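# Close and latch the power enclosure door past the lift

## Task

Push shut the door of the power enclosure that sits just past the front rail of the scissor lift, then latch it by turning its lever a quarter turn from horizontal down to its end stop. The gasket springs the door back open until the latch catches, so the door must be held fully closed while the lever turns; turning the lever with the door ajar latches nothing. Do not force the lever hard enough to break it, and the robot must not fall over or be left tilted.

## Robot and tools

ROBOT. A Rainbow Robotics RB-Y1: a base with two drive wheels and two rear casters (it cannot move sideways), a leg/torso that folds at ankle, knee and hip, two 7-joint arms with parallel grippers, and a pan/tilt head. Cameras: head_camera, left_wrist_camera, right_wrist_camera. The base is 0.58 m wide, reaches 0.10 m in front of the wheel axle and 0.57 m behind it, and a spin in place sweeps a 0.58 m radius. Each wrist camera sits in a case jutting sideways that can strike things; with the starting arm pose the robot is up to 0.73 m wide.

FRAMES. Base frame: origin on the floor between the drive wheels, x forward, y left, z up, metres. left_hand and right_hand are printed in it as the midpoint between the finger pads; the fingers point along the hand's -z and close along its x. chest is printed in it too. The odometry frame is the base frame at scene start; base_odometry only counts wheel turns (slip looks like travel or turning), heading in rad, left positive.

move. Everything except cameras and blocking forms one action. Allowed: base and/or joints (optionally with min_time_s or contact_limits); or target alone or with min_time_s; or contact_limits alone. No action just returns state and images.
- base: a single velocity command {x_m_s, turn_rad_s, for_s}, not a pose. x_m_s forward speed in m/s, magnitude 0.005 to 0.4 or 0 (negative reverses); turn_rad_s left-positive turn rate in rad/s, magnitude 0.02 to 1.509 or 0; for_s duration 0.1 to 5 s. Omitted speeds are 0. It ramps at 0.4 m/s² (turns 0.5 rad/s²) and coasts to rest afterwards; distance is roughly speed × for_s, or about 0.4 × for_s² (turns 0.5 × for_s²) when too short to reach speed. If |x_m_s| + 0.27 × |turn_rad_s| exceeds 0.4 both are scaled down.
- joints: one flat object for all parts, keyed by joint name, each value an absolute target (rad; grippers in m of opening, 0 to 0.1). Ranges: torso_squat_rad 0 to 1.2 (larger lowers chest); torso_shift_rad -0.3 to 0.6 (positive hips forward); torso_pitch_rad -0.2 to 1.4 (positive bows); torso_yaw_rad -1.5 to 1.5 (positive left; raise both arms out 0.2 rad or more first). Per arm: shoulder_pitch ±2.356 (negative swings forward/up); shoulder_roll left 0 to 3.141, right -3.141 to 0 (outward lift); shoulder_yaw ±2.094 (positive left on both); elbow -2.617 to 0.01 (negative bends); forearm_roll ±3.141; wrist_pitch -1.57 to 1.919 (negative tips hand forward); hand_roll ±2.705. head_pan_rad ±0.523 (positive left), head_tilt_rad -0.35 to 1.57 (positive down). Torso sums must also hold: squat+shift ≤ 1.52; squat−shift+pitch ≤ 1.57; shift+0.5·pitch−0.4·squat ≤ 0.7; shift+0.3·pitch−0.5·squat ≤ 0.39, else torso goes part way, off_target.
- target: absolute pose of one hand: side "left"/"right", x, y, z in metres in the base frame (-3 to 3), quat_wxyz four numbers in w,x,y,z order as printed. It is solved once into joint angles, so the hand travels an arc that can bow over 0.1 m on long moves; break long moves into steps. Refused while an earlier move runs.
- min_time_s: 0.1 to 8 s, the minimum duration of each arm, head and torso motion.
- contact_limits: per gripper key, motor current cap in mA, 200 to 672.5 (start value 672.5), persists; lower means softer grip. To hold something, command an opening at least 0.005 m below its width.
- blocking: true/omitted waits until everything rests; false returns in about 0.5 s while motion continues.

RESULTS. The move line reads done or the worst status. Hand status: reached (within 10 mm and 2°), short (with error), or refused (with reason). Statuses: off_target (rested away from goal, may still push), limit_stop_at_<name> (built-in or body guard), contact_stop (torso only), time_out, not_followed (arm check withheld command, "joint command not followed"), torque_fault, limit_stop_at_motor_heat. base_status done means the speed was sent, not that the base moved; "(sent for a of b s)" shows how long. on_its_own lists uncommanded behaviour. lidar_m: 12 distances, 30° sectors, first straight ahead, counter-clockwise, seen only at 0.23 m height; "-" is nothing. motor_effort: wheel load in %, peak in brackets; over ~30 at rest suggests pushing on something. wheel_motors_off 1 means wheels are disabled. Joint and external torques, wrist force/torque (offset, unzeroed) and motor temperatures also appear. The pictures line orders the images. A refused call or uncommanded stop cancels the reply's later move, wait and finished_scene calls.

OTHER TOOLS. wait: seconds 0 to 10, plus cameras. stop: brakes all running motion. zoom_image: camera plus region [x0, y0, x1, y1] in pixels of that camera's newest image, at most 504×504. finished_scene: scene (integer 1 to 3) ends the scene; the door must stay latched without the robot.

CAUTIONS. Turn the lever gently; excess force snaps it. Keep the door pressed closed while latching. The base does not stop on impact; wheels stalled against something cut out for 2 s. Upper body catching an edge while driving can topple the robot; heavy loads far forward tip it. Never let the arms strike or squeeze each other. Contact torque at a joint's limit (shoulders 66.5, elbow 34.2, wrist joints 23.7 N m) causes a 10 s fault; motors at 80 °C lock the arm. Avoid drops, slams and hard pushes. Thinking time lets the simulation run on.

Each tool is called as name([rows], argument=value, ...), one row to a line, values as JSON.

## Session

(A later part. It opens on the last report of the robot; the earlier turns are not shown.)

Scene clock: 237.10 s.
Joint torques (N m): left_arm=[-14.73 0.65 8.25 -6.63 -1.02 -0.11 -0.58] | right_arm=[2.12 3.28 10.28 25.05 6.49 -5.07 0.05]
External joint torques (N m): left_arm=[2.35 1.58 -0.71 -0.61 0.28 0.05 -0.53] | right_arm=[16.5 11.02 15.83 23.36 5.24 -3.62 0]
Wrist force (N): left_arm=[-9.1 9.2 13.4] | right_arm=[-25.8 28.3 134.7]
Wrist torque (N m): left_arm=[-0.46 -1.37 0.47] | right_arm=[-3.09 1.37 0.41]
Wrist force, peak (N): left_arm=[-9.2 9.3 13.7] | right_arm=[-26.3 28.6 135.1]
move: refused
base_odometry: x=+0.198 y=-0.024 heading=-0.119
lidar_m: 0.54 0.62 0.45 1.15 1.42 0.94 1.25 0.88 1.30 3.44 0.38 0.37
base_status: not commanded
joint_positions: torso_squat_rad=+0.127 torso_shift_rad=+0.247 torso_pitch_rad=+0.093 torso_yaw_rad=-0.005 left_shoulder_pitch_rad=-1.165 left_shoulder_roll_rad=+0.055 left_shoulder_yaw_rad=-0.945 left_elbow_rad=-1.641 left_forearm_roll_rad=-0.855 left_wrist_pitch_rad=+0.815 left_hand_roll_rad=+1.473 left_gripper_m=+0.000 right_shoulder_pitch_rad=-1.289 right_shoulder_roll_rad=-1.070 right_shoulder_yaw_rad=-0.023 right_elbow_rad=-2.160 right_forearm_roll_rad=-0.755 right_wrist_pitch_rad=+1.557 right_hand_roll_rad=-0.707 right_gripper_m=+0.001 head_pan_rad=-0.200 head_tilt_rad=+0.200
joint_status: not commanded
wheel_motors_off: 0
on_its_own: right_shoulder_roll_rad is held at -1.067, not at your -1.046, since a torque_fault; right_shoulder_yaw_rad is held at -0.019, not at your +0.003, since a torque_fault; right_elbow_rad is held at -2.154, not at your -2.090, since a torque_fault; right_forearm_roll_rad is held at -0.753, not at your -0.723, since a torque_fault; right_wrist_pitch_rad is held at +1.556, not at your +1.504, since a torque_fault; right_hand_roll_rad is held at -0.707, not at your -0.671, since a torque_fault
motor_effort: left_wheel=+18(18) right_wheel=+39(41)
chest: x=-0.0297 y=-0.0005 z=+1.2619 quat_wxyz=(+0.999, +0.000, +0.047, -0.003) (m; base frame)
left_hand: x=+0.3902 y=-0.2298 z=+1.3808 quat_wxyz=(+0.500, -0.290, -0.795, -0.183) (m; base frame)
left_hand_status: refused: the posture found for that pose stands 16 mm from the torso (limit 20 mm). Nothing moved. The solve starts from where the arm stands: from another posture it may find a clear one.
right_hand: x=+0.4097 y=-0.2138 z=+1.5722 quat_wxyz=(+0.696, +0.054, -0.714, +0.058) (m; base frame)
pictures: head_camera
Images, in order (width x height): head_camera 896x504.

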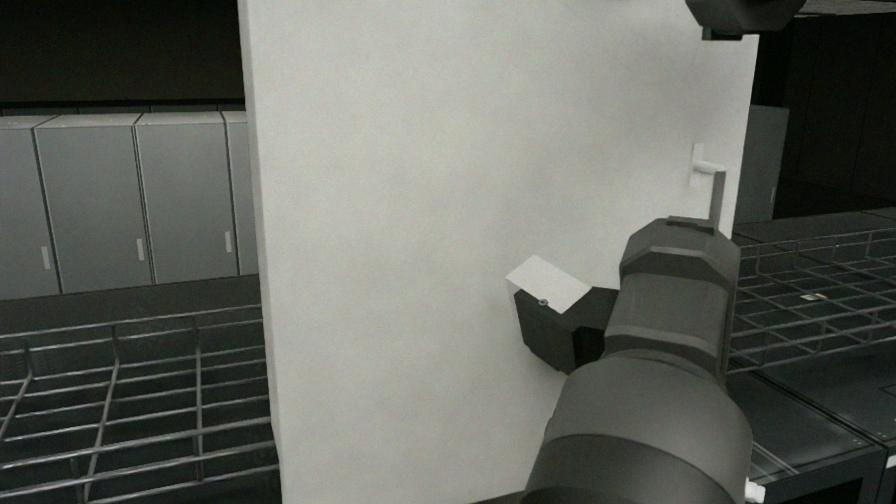

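move(target={"side":"left","x":0.36,"y":-0.18,"z":1.39,"quat_wxyz":[0.500,-0.290,-0.795,-0.182]}, min_time_s=1.5, cameras=["head_camera","left_wrist_camera"])

zoom_image(camera="head_camera", region=[640, 120, 800, 280])

Scene clock: 241.90 s.
Joint torques (N m): left_arm=[-14.12 0.44 8.23 -5.93 -1.11 -0.37 -0.59] | right_arm=[2.54 3.04 10.68 25.2 6.59 -5.06 0.09]
External joint torques (N m): left_arm=[1.76 1.46 -0.68 -0.34 0.24 0.07 -0.54] | right_arm=[16.93 10.78 16.23 23.5 5.34 -3.61 0.04]
Wrist force (N): left_arm=[-8.9 8.8 13.4] | right_arm=[-26.4 27.4 134.8]
Wrist torque (N m): left_arm=[-0.42 -1.34 0.46] | right_arm=[-3.15 1.38 0.46]
Wrist force, peak (N): left_arm=[-9.6 9.6 13.5] | right_arm=[-26.1 28.7 135.8]
move: done
base_odometry: x=+0.198 y=-0.024 heading=-0.119
lidar_m: 0.54 0.62 0.44 1.14 1.42 0.94 1.25 0.88 1.30 3.44 0.39 0.37
base_status: not commanded
joint_positions: torso_squat_rad=+0.127 torso_shift_rad=+0.247 torso_pitch_rad=+0.093 torso_yaw_rad=-0.005 left_shoulder_pitch_rad=-1.068 left_shoulder_roll_rad=+0.182 left_shoulder_yaw_rad=-0.947 left_elbow_rad=-1.950 left_forearm_roll_rad=-0.749 left_wrist_pitch_rad=+0.907 left_hand_roll_rad=+1.313 left_gripper_m=+0.000 right_shoulder_pitch_rad=-1.289 right_shoulder_roll_rad=-1.070 right_shoulder_yaw_rad=-0.023 right_elbow_rad=-2.160 right_forearm_roll_rad=-0.755 right_wrist_pitch_rad=+1.557 right_hand_roll_rad=-0.707 right_gripper_m=+0.001 head_pan_rad=-0.200 head_tilt_rad=+0.200
joint_status: all done
wheel_motors_off: 0
on_its_own: right_shoulder_roll_rad is held at -1.067, not at your -1.046, since a torque_fault; right_shoulder_yaw_rad is held at -0.019, not at your +0.003, since a torque_fault; right_elbow_rad is held at -2.154, not at your -2.090, since a torque_fault; right_forearm_roll_rad is held at -0.753, not at your -0.723, since a torque_fault; right_wrist_pitch_rad is held at +1.556, not at your +1.504, since a torque_fault; right_hand_roll_rad is held at -0.707, not at your -0.671, since a torque_fault
motor_effort: left_wheel=+17(18) right_wheel=+37(41)
chest: x=-0.0297 y=-0.0005 z=+1.2619 quat_wxyz=(+0.999, +0.000, +0.047, -0.003) (m; base frame)
left_hand: x=+0.3599 y=-0.1801 z=+1.3903 quat_wxyz=(+0.500, -0.290, -0.795, -0.182) (m; base frame)
left_hand_status: reached (checked arc, planned for 1.5 s): 0 mm and 0.0 deg off.
right_hand: x=+0.4097 y=-0.2138 z=+1.5722 quat_wxyz=(+0.695, +0.054, -0.714, +0.058) (m; base frame)
pictures: head_camera, left_wrist_camera
Images, in order (width x height): head_camera 896x504, left_wrist_camera 644x364.

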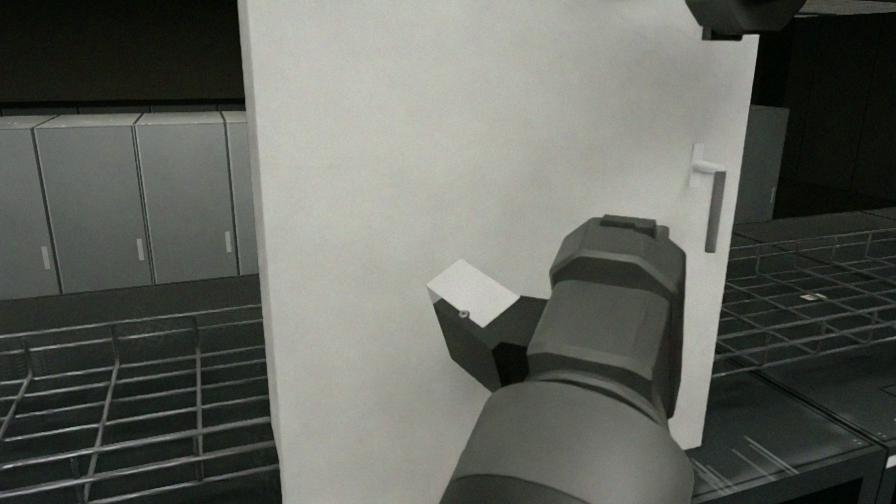

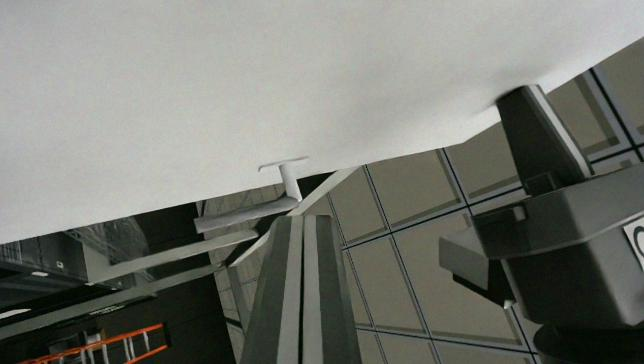

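Scaled by 3.150.

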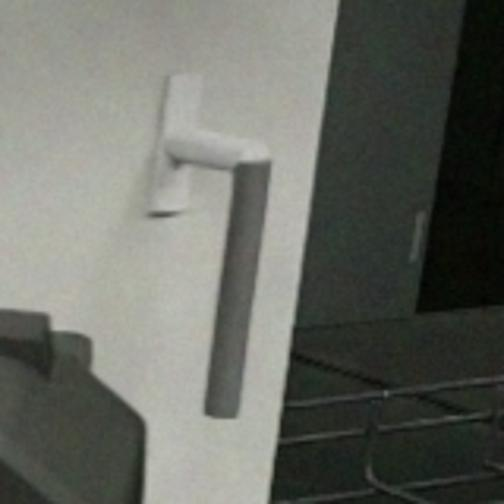

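move(target={"side":"right","x":0.395,"y":-0.212,"z":1.568,"quat_wxyz":[0.705,0.053,-0.705,0.053]}, min_time_s=3, cameras=["head_camera"])

move(target={"side":"right","x":0.365,"y":-0.212,"z":1.568,"quat_wxyz":[0.705,0.053,-0.705,0.053]}, min_time_s=3, cameras=["head_camera"])

zoom_image(camera="head_camera", region=[640, 120, 800, 280])

Scene clock: 247.60 s.
Joint torques (N m): left_arm=[-14.38 0.25 8.26 -5.93 -0.99 -0.46 -0.5] | right_arm=[-6.54 -3.91 2.07 5.63 -1.4 -0.52 -0.4]
External joint torques (N m): left_arm=[1.5 1.34 -0.6 -0.27 0.37 -0.01 -0.45] | right_arm=[7.34 3.56 7.4 3.48 -2.69 0.89 -0.45]
Wrist force (N): left_arm=[-9.2 9.3 13.4] | right_arm=[0.0 13.5 29.9]
Wrist torque (N m): left_arm=[-0.47 -1.39 0.46] | right_arm=[-2.73 -0.42 0.68]
Wrist force, peak (N): left_arm=[-9.4 9.3 13.7] | right_arm=[-26.8 27.6 135.4]
move: done
base_odometry: x=+0.198 y=-0.024 heading=-0.119
lidar_m: 0.54 0.62 0.45 1.15 1.42 0.94 1.25 0.87 1.30 3.45 0.39 0.37
base_status: not commanded
joint_positions: torso_squat_rad=+0.126 torso_shift_rad=+0.249 torso_pitch_rad=+0.098 torso_yaw_rad=-0.005 left_shoulder_pitch_rad=-1.068 left_shoulder_roll_rad=+0.182 left_shoulder_yaw_rad=-0.947 left_elbow_rad=-1.950 left_forearm_roll_rad=-0.749 left_wrist_pitch_rad=+0.907 left_hand_roll_rad=+1.313 left_gripper_m=+0.000 right_shoulder_pitch_rad=-1.312 right_shoulder_roll_rad=-1.086 right_shoulder_yaw_rad=-0.032 right_elbow_rad=-2.201 right_forearm_roll_rad=-0.790 right_wrist_pitch_rad=+1.628 right_hand_roll_rad=-0.747 right_gripper_m=+0.001 head_pan_rad=-0.200 head_tilt_rad=+0.200
joint_status: all done
wheel_motors_off: 0
motor_effort: left_wheel=+9(17) right_wheel=+10(41)
chest: x=-0.0266 y=-0.0004 z=+1.2614 quat_wxyz=(+0.999, +0.000, +0.049, -0.002) (m; base frame)
left_hand: x=+0.3637 y=-0.1797 z=+1.3880 quat_wxyz=(+0.502, -0.290, -0.794, -0.181) (m; base frame)
right_hand: x=+0.3988 y=-0.2118 z=+1.5671 quat_wxyz=(+0.705, +0.053, -0.705, +0.053) (m; base frame)
right_hand_status: reached (checked arc, planned for 3.0 s): 4 mm and 0.0 deg off.
pictures: head_camera
Images, in order (width x height): head_camera 896x504.

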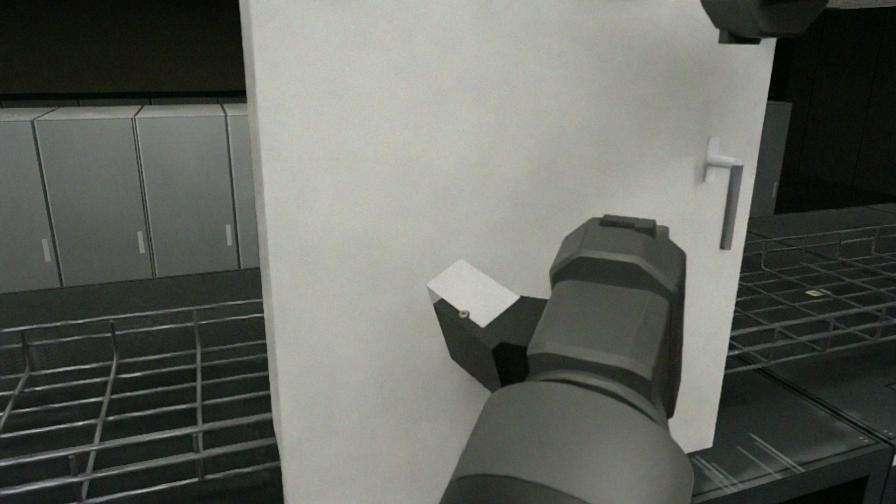

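Scene clock: 250.93 s.
Joint torques (N m): left_arm=[-13.94 0.03 8.51 -6.01 -1.08 -0.43 -0.53] | right_arm=[-14.24 -9.27 -6.4 2.17 1.43 -1.47 -0.25]
External joint torques (N m): left_arm=[1.93 1.15 -0.34 -0.33 0.27 0.03 -0.48] | right_arm=[-1.58 -2.27 -1.72 -0.9 0.09 -0.13 -0.3]
Wrist force (N): left_arm=[-9.3 9.5 13.3] | right_arm=[-8.8 15.7 1.8]
Wrist torque (N m): left_arm=[-0.48 -1.37 0.45] | right_arm=[-2.29 -0.06 0.64]
Wrist force, peak (N): left_arm=[-9.4 9.3 13.6] | right_arm=[-1.0 13.4 29.7]
move: done
base_odometry: x=+0.198 y=-0.024 heading=-0.119
lidar_m: 0.54 0.62 0.44 1.15 1.42 0.94 1.25 0.87 1.30 3.45 0.38 0.37
base_status: not commanded
joint_positions: torso_squat_rad=+0.126 torso_shift_rad=+0.250 torso_pitch_rad=+0.100 torso_yaw_rad=-0.004 left_shoulder_pitch_rad=-1.068 left_shoulder_roll_rad=+0.182 left_shoulder_yaw_rad=-0.947 left_elbow_rad=-1.950 left_forearm_roll_rad=-0.749 left_wrist_pitch_rad=+0.907 left_hand_roll_rad=+1.313 left_gripper_m=+0.000 right_shoulder_pitch_rad=-1.334 right_shoulder_roll_rad=-1.122 right_shoulder_yaw_rad=-0.084 right_elbow_rad=-2.289 right_forearm_roll_rad=-0.866 right_wrist_pitch_rad=+1.723 right_hand_roll_rad=-0.803 right_gripper_m=+0.001 head_pan_rad=-0.200 head_tilt_rad=+0.200
joint_status: all done
wheel_motors_off: 0
motor_effort: left_wheel=+7(9) right_wheel=-1(11)
chest: x=-0.0255 y=-0.0002 z=+1.2613 quat_wxyz=(+0.999, +0.000, +0.050, -0.002) (m; base frame)
left_hand: x=+0.3652 y=-0.1794 z=+1.3871 quat_wxyz=(+0.503, -0.291, -0.794, -0.181) (m; base frame)
right_hand: x=+0.3671 y=-0.2115 z=+1.5669 quat_wxyz=(+0.706, +0.053, -0.704, +0.053) (m; base frame)
right_hand_status: reached (checked arc, planned for 3.0 s): 2 mm and 0.1 deg off.
pictures: head_camera
Images, in order (width x height): head_camera 896x504.

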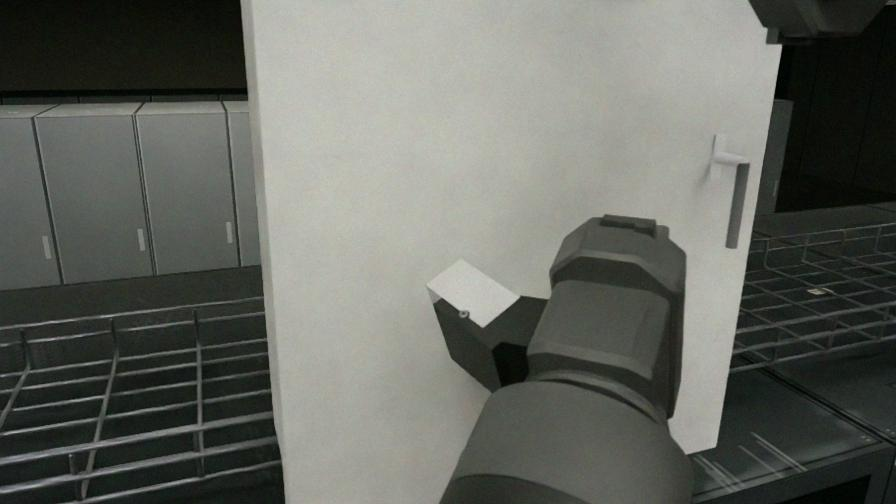

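Scaled by 3.150.

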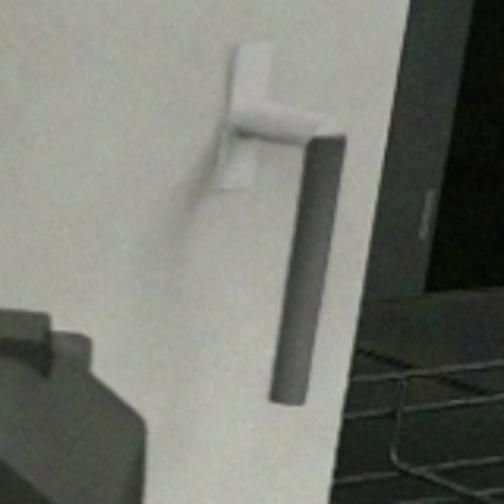

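move(joints={"left_shoulder_pitch_rad":-0.9,"left_shoulder_roll_rad":0.85,"left_shoulder_yaw_rad":0.1,"left_elbow_rad":-2.3,"left_forearm_roll_rad":-0.04,"left_wrist_pitch_rad":0.6,"left_hand_roll_rad":-0.04}, min_time_s=2.5, cameras=["head_camera"])

move(joints={"left_shoulder_pitch_rad":-2.2,"left_shoulder_roll_rad":0.605,"left_shoulder_yaw_rad":0.0,"left_elbow_rad":-0.916,"left_forearm_roll_rad":0.703,"left_wrist_pitch_rad":1.9,"left_hand_roll_rad":0.2}, min_time_s=4, cameras=["head_camera","left_wrist_camera"])

Scene clock: 267.70 s.
Joint torques (N m): left_arm=[-9.87 19.18 34.91 19.5 -1 6.36 0.94] | right_arm=[-13.09 -7.85 -5.03 2.86 1.6 -1.77 -0.24]
External joint torques (N m): left_arm=[6.76 18.8 26.17 24.72 0.22 6.96 0.99] | right_arm=[-0.46 -0.91 -0.39 -0.25 0.26 -0.43 -0.29]
External joint torques when the fault began: left_arm=[14.52 37.73 51.63 34.13 -3.34 13.96 -0.42]
Wrist force (N): left_arm=[9.6 -59.7 88.8] | right_arm=[-8.9 15.8 2.3]
Wrist torque (N m): left_arm=[8.32 0.01 -0.47] | right_arm=[-2.31 -0.05 0.62]
Wrist force, peak (N): left_arm=[19.3 -79.4 128.0] | right_arm=[-9.5 16.7 0.5]
move: torque_fault
TORQUE FAULT: left_elbow_rad reached its load limit. The robot stopped for 10 seconds, dropped its targets and accepts commands again. The stop added 9.0 s to the call.
base_odometry: x=+0.198 y=-0.024 heading=-0.119
lidar_m: 0.54 0.62 0.44 1.15 1.41 0.94 1.25 0.88 1.30 3.44 0.38 0.37
base_status: not commanded
joint_positions: torso_squat_rad=+0.127 torso_shift_rad=+0.248 torso_pitch_rad=+0.096 torso_yaw_rad=-0.005 left_shoulder_pitch_rad=-1.035 left_shoulder_roll_rad=+0.297 left_shoulder_yaw_rad=-0.811 left_elbow_rad=-2.036 left_forearm_roll_rad=-0.602 left_wrist_pitch_rad=+0.835 left_hand_roll_rad=+1.077 left_gripper_m=+0.000 right_shoulder_pitch_rad=-1.334 right_shoulder_roll_rad=-1.122 right_shoulder_yaw_rad=-0.084 right_elbow_rad=-2.289 right_forearm_roll_rad=-0.866 right_wrist_pitch_rad=+1.723 right_hand_roll_rad=-0.803 right_gripper_m=+0.001 head_pan_rad=-0.200 head_tilt_rad=+0.200
joint_status: left_shoulder_pitch_rad torque_fault (moved +0.033 of +0.168); left_shoulder_roll_rad torque_fault (moved +0.114 of +0.668); left_shoulder_yaw_rad torque_fault (moved +0.136 of +1.047); left_elbow_rad torque_fault (moved -0.086 of -0.350); left_forearm_roll_rad torque_fault (moved +0.147 of +0.709); left_wrist_pitch_rad torque_fault (moved -0.072 of -0.307); left_hand_roll_rad torque_fault (moved -0.236 of -1.353)
wheel_motors_off: 0
on_its_own: left_shoulder_pitch_rad is held at -1.033, not at your -0.900, since a torque_fault; left_shoulder_roll_rad is held at +0.301, not at your +0.850, since a torque_fault; left_shoulder_yaw_rad is held at -0.805, not at your +0.100, since a torque_fault; left_elbow_rad is held at -2.030, not at your -2.300, since a torque_fault; left_forearm_roll_rad is held at -0.602, not at your -0.040, since a torque_fault; left_wrist_pitch_rad is held at +0.837, not at your +0.600, since a torque_fault; left_hand_roll_rad is held at +1.077, not at your -0.040, since a torque_fault
motor_effort: left_wheel=+18(24) right_wheel=+19(29)
chest: x=-0.0278 y=-0.0004 z=+1.2616 quat_wxyz=(+0.999, +0.000, +0.048, -0.002) (m; base frame)
left_hand: x=+0.3891 y=-0.1319 z=+1.4136 quat_wxyz=(+0.487, -0.225, -0.817, -0.212) (m; base frame)
right_hand: x=+0.3634 y=-0.2119 z=+1.5688 quat_wxyz=(+0.704, +0.053, -0.706, +0.053) (m; base frame)
pictures: head_camera
Images, in order (width x height): head_camera 896x504.

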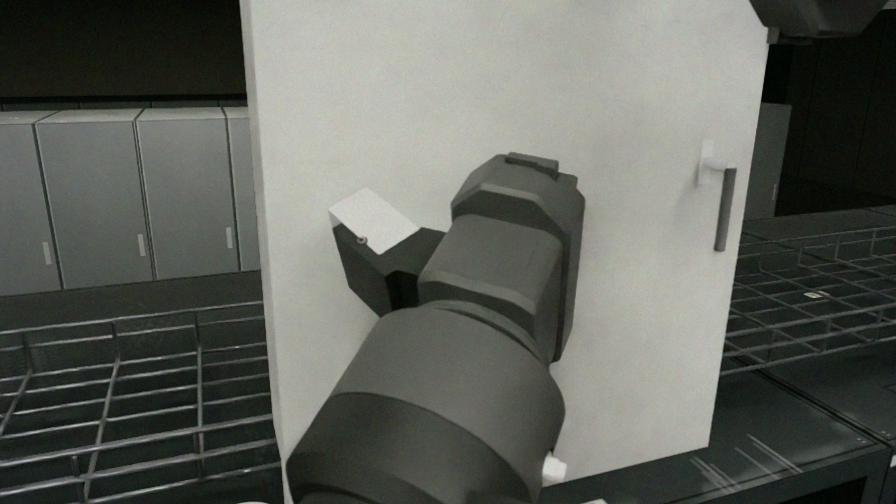

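not run: a stop that you did not command came earlier in this reply.

move(target={"side":"left","x":0.345,"y":-0.10,"z":1.43,"quat_wxyz":[0.500,-0.290,-0.795,-0.182]}, min_time_s=1.5, cameras=[])

move(target={"side":"left","x":0.29,"y":0.04,"z":1.48,"quat_wxyz":[0.504,-0.269,-0.794,-0.205]}, min_time_s=2.5, cameras=["head_camera","left_wrist_camera"])

Scene clock: 271.73 s.
Joint torques (N m): left_arm=[-12.99 1.59 8.94 -4.76 -1.02 -0.79 -0.67] | right_arm=[-12.9 -7.7 -5.22 2.83 1.65 -1.65 -0.4]
External joint torques (N m): left_arm=[1.98 1.19 0.99 -0.33 0.25 0.06 -0.62] | right_arm=[-0.24 -0.71 -0.54 -0.25 0.3 -0.32 -0.45]
Wrist force (N): left_arm=[-9.4 9.5 14.3] | right_arm=[-9.0 15.3 1.9]
Wrist torque (N m): left_arm=[-0.51 -1.47 0.43] | right_arm=[-2.24 -0.05 0.63]
Wrist force, peak (N): left_arm=[9.7 -59.8 89.0] | right_arm=[-9.3 16.0 2.3]
move: done
base_odometry: x=+0.198 y=-0.024 heading=-0.119
lidar_m: 0.54 0.62 0.45 1.15 1.42 0.94 1.26 0.88 1.31 3.45 0.38 0.37
base_status: not commanded
joint_positions: torso_squat_rad=+0.126 torso_shift_rad=+0.250 torso_pitch_rad=+0.100 torso_yaw_rad=-0.004 left_shoulder_pitch_rad=-0.978 left_shoulder_roll_rad=+0.350 left_shoulder_yaw_rad=-0.779 left_elbow_rad=-2.287 left_forearm_roll_rad=-0.482 left_wrist_pitch_rad=+0.950 left_hand_roll_rad=+1.074 left_gripper_m=+0.000 right_shoulder_pitch_rad=-1.334 right_shoulder_roll_rad=-1.122 right_shoulder_yaw_rad=-0.084 right_elbow_rad=-2.289 right_forearm_roll_rad=-0.866 right_wrist_pitch_rad=+1.723 right_hand_roll_rad=-0.803 right_gripper_m=+0.001 head_pan_rad=-0.200 head_tilt_rad=+0.200
joint_status: all done
wheel_motors_off: 0
motor_effort: left_wheel=+6(18) right_wheel=-5(20)
chest: x=-0.0254 y=-0.0002 z=+1.2612 quat_wxyz=(+0.999, +0.000, +0.050, -0.002) (m; base frame)
left_hand: x=+0.3479 y=-0.1003 z=+1.4282 quat_wxyz=(+0.500, -0.291, -0.795, -0.182) (m; base frame)
left_hand_status: reached (checked arc, planned for 1.5 s): 3 mm and 0.1 deg off.
right_hand: x=+0.3670 y=-0.2115 z=+1.5671 quat_wxyz=(+0.706, +0.053, -0.704, +0.053) (m; base frame)
pictures: none
No camera images: "cameras" was empty.

Scene clock: 274.57 s.
Joint torques (N m): left_arm=[-9.32 7.67 8.94 0.06 -0.6 -0.08 -0.05] | right_arm=[-12.79 -7.79 -5.52 2.81 1.52 -1.61 -0.29]
External joint torques (N m): left_arm=[1.89 0.31 0.97 -0.34 0.17 -0.15 0] | right_arm=[-0.13 -0.79 -0.84 -0.27 0.17 -0.27 -0.34]
Wrist force (N): left_arm=[-9.5 8.7 14.3] | right_arm=[-8.8 15.6 1.8]
Wrist torque (N m): left_arm=[-0.47 -1.46 0.41] | right_arm=[-2.29 -0.06 0.64]
Wrist force, peak (N): left_arm=[-9.6 9.1 14.6] | right_arm=[-9.0 16.0 2.2]
move: short
base_odometry: x=+0.198 y=-0.024 heading=-0.119
lidar_m: 0.54 0.62 0.45 1.14 1.42 0.94 1.25 0.88 1.30 3.45 0.38 0.37
base_status: not commanded
joint_positions: torso_squat_rad=+0.126 torso_shift_rad=+0.250 torso_pitch_rad=+0.100 torso_yaw_rad=-0.004 left_shoulder_pitch_rad=-0.733 left_shoulder_roll_rad=+1.161 left_shoulder_yaw_rad=-0.296 left_elbow_rad=-2.617 left_forearm_roll_rad=-0.115 left_wrist_pitch_rad=+0.462 left_hand_roll_rad=+1.418 left_gripper_m=+0.000 right_shoulder_pitch_rad=-1.334 right_shoulder_roll_rad=-1.122 right_shoulder_yaw_rad=-0.084 right_elbow_rad=-2.289 right_forearm_roll_rad=-0.866 right_wrist_pitch_rad=+1.723 right_hand_roll_rad=-0.803 right_gripper_m=+0.001 head_pan_rad=-0.200 head_tilt_rad=+0.200
joint_status: all done
wheel_motors_off: 0
motor_effort: left_wheel=+5(6) right_wheel=-6(8)
chest: x=-0.0254 y=-0.0002 z=+1.2613 quat_wxyz=(+0.999, +0.000, +0.050, -0.002) (m; base frame)
left_hand: x=+0.2907 y=+0.0398 z=+1.4803 quat_wxyz=(+0.437, -0.337, -0.781, -0.292) (m; base frame)
left_hand_status: short (checked arc, as near as the solve gets, planned for 2.5 s): 1 mm and 14.9 deg off. The place is met; only the turn is off.
right_hand: x=+0.3669 y=-0.2116 z=+1.5671 quat_wxyz=(+0.706, +0.053, -0.704, +0.053) (m; base frame)
pictures: head_camera, left_wrist_camera
Images, in order (width x height): head_camera 896x504, left_wrist_camera 644x364.

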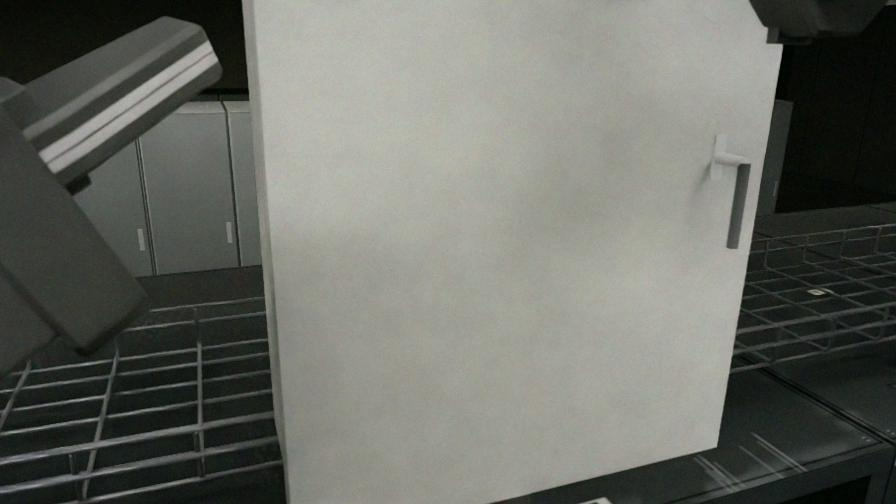

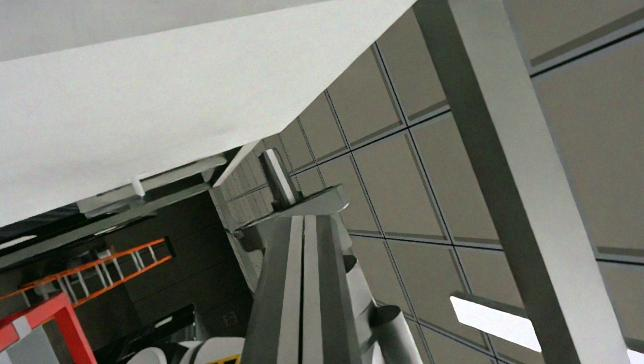

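move(joints={"left_shoulder_pitch_rad":-1.0,"left_shoulder_roll_rad":0.9,"left_shoulder_yaw_rad":-0.2,"left_elbow_rad":-2.5,"left_forearm_roll_rad":0,"left_wrist_pitch_rad":0.6,"left_hand_roll_rad":0.4}, min_time_s=2, cameras=[])

move(joints={"left_shoulder_pitch_rad":-1.6,"left_shoulder_roll_rad":0.6,"left_shoulder_yaw_rad":-0.1,"left_elbow_rad":-2.3,"left_forearm_roll_rad":0,"left_wrist_pitch_rad":1.2,"left_hand_roll_rad":0.3}, min_time_s=2, cameras=[])

move(joints={"left_shoulder_pitch_rad":-2.35,"left_shoulder_roll_rad":0.605,"left_shoulder_yaw_rad":0.0,"left_elbow_rad":-0.916,"left_forearm_roll_rad":0.703,"left_wrist_pitch_rad":1.611,"left_hand_roll_rad":0.2}, min_time_s=3, cameras=["head_camera","left_wrist_camera"])

zoom_image(camera="left_wrist_camera", region=[0, 140, 300, 364])

Scene clock: 282.13 s.
Joint torques (N m): left_arm=[-15.06 4.37 7.96 1.58 -0.53 -0.16 -0.41] | right_arm=[-13.07 -8.21 -4.96 2.7 1.68 -1.73 -0.29]
External joint torques (N m): left_arm=[-1.69 -1.81 0.87 0.06 0.24 0.01 -0.39] | right_arm=[-0.42 -1.21 -0.28 -0.39 0.34 -0.4 -0.34]
Wrist force (N): left_arm=[-6.3 5.5 15.1] | right_arm=[-9.3 15.5 1.9]
Wrist torque (N m): left_arm=[-0.24 -1.29 0.39] | right_arm=[-2.25 -0.09 0.63]
Wrist force, peak (N): left_arm=[-9.4 8.2 14.7] | right_arm=[-9.4 15.9 2.2]
move: done
base_odometry: x=+0.198 y=-0.024 heading=-0.119
lidar_m: 0.54 0.62 0.45 1.15 1.41 0.94 1.26 0.88 1.31 3.45 0.38 0.36
base_status: not commanded
joint_positions: torso_squat_rad=+0.126 torso_shift_rad=+0.250 torso_pitch_rad=+0.100 torso_yaw_rad=-0.004 left_shoulder_pitch_rad=-1.000 left_shoulder_roll_rad=+0.900 left_shoulder_yaw_rad=-0.200 left_elbow_rad=-2.500 left_forearm_roll_rad=+0.000 left_wrist_pitch_rad=+0.600 left_hand_roll_rad=+0.400 left_gripper_m=+0.000 right_shoulder_pitch_rad=-1.334 right_shoulder_roll_rad=-1.122 right_shoulder_yaw_rad=-0.084 right_elbow_rad=-2.289 right_forearm_roll_rad=-0.866 right_wrist_pitch_rad=+1.723 right_hand_roll_rad=-0.803 right_gripper_m=+0.001 head_pan_rad=-0.200 head_tilt_rad=+0.200
joint_status: all done
wheel_motors_off: 0
motor_effort: left_wheel=+6(6) right_wheel=-5(8)
chest: x=-0.0254 y=-0.0002 z=+1.2613 quat_wxyz=(+0.999, +0.000, +0.050, -0.002) (m; base frame)
left_hand: x=+0.2837 y=+0.0479 z=+1.5921 quat_wxyz=(+0.221, +0.022, -0.914, -0.340) (m; base frame)
right_hand: x=+0.3669 y=-0.2116 z=+1.5671 quat_wxyz=(+0.706, +0.053, -0.704, +0.053) (m; base frame)
pictures: none
No camera images: "cameras" was empty.

Scene clock: 284.43 s.
Joint torques (N m): left_arm=[-15.51 3.18 5.36 3.63 -0.58 -0.79 -0.52] | right_arm=[-13.16 -7.65 -5.56 2.71 1.49 -1.66 -0.42]
External joint torques (N m): left_arm=[-1.57 -1.78 0.69 -0.13 0.24 -0.07 -0.5] | right_arm=[-0.5 -0.65 -0.88 -0.37 0.14 -0.32 -0.47]
Wrist force (N): left_arm=[-7.3 7.4 16.1] | right_arm=[-8.7 15.6 1.9]
Wrist torque (N m): left_arm=[-0.30 -1.35 0.43] | right_arm=[-2.28 -0.03 0.65]
Wrist force, peak (N): left_arm=[-7.1 7.8 16.6] | right_arm=[-8.7 16.2 2.2]
move: done
base_odometry: x=+0.198 y=-0.024 heading=-0.119
lidar_m: 0.54 0.62 0.45 1.15 1.42 0.94 1.25 0.88 1.30 3.46 0.38 0.37
base_status: not commanded
joint_positions: torso_squat_rad=+0.126 torso_shift_rad=+0.250 torso_pitch_rad=+0.100 torso_yaw_rad=-0.004 left_shoulder_pitch_rad=-1.600 left_shoulder_roll_rad=+0.600 left_shoulder_yaw_rad=-0.100 left_elbow_rad=-2.300 left_forearm_roll_rad=+0.000 left_wrist_pitch_rad=+1.200 left_hand_roll_rad=+0.300 left_gripper_m=+0.000 right_shoulder_pitch_rad=-1.334 right_shoulder_roll_rad=-1.122 right_shoulder_yaw_rad=-0.084 right_elbow_rad=-2.289 right_forearm_roll_rad=-0.866 right_wrist_pitch_rad=+1.723 right_hand_roll_rad=-0.803 right_gripper_m=+0.001 head_pan_rad=-0.200 head_tilt_rad=+0.200
joint_status: all done
wheel_motors_off: 0
motor_effort: left_wheel=+5(6) right_wheel=-5(7)
chest: x=-0.0254 y=-0.0002 z=+1.2613 quat_wxyz=(+0.999, +0.000, +0.050, -0.002) (m; base frame)
left_hand: x=+0.2486 y=+0.0776 z=+1.7467 quat_wxyz=(+0.269, +0.017, -0.950, -0.155) (m; base frame)
right_hand: x=+0.3669 y=-0.2116 z=+1.5671 quat_wxyz=(+0.706, +0.053, -0.704, +0.053) (m; base frame)
pictures: none
No camera images: "cameras" was empty.

Scene clock: 287.73 s.
Joint torques (N m): left_arm=[-15.71 6.01 2.7 -1.75 -0.39 -1.74 -0.62] | right_arm=[-12.83 -7.61 -5.1 2.6 1.49 -1.61 -0.18]
External joint torques (N m): left_arm=[-1.02 0.57 0.6 0.41 -0.02 0.22 -0.57] | right_arm=[-0.17 -0.61 -0.42 -0.48 0.15 -0.28 -0.23]
Wrist force (N): left_arm=[-9.8 9.8 10.6] | right_arm=[-9.1 15.5 2.2]
Wrist torque (N m): left_arm=[-0.60 -1.43 0.48] | right_arm=[-2.25 -0.08 0.64]
Wrist force, peak (N): left_arm=[-7.4 7.6 16.9] | right_arm=[-9.4 15.8 2.2]
move: done
base_odometry: x=+0.198 y=-0.024 heading=-0.119
lidar_m: 0.53 0.62 0.44 1.15 1.42 0.94 1.25 0.88 1.30 3.45 0.38 0.37
base_status: not commanded
joint_positions: torso_squat_rad=+0.126 torso_shift_rad=+0.250 torso_pitch_rad=+0.100 torso_yaw_rad=-0.004 left_shoulder_pitch_rad=-2.350 left_shoulder_roll_rad=+0.605 left_shoulder_yaw_rad=+0.000 left_elbow_rad=-0.916 left_forearm_roll_rad=+0.703 left_wrist_pitch_rad=+1.611 left_hand_roll_rad=+0.200 left_gripper_m=+0.000 right_shoulder_pitch_rad=-1.334 right_shoulder_roll_rad=-1.122 right_shoulder_yaw_rad=-0.084 right_elbow_rad=-2.289 right_forearm_roll_rad=-0.866 right_wrist_pitch_rad=+1.723 right_hand_roll_rad=-0.803 right_gripper_m=+0.001 head_pan_rad=-0.200 head_tilt_rad=+0.200
joint_status: all done
wheel_motors_off: 0
motor_effort: left_wheel=+6(6) right_wheel=-6(8)
chest: x=-0.0254 y=-0.0002 z=+1.2613 quat_wxyz=(+0.999, +0.000, +0.050, -0.002) (m; base frame)
left_hand: x=+0.3903 y=+0.0521 z=+1.7736 quat_wxyz=(+0.718, -0.181, -0.645, -0.191) (m; base frame)
right_hand: x=+0.3670 y=-0.2115 z=+1.5671 quat_wxyz=(+0.706, +0.053, -0.704, +0.053) (m; base frame)
pictures: head_camera, left_wrist_camera
Images, in order (width x height): head_camera 896x504, left_wrist_camera 644x364.

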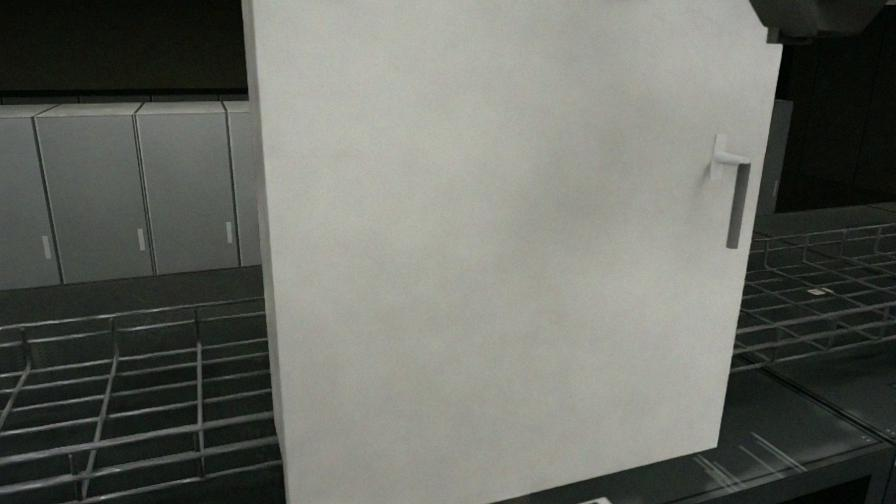

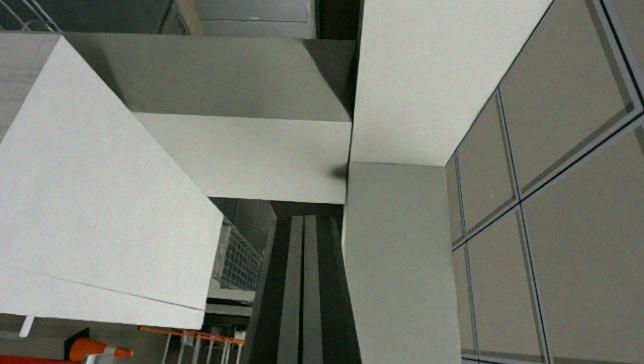

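Scaled by 1.680 from the camera's 644x364 image, which has a finer 828x468 frame.

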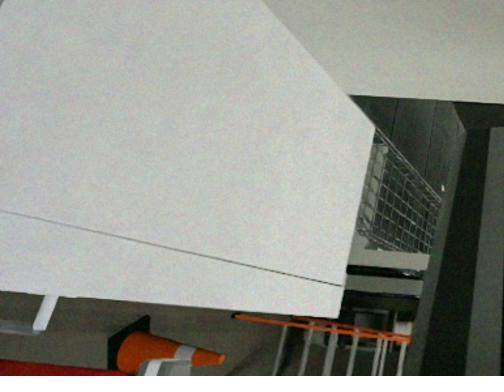

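zoom_image(camera="left_wrist_camera", region=[0, 250, 220, 364])

Scaled by 2.291 from the camera's 644x364 image, which has a finer 828x468 frame.

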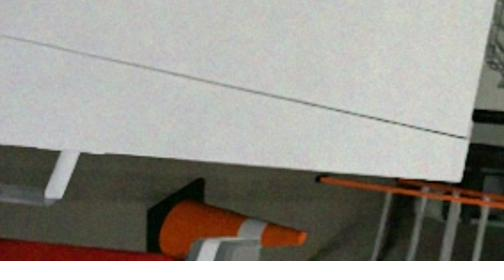

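finished_scene(scene=3)

The scene is finished: the task was done.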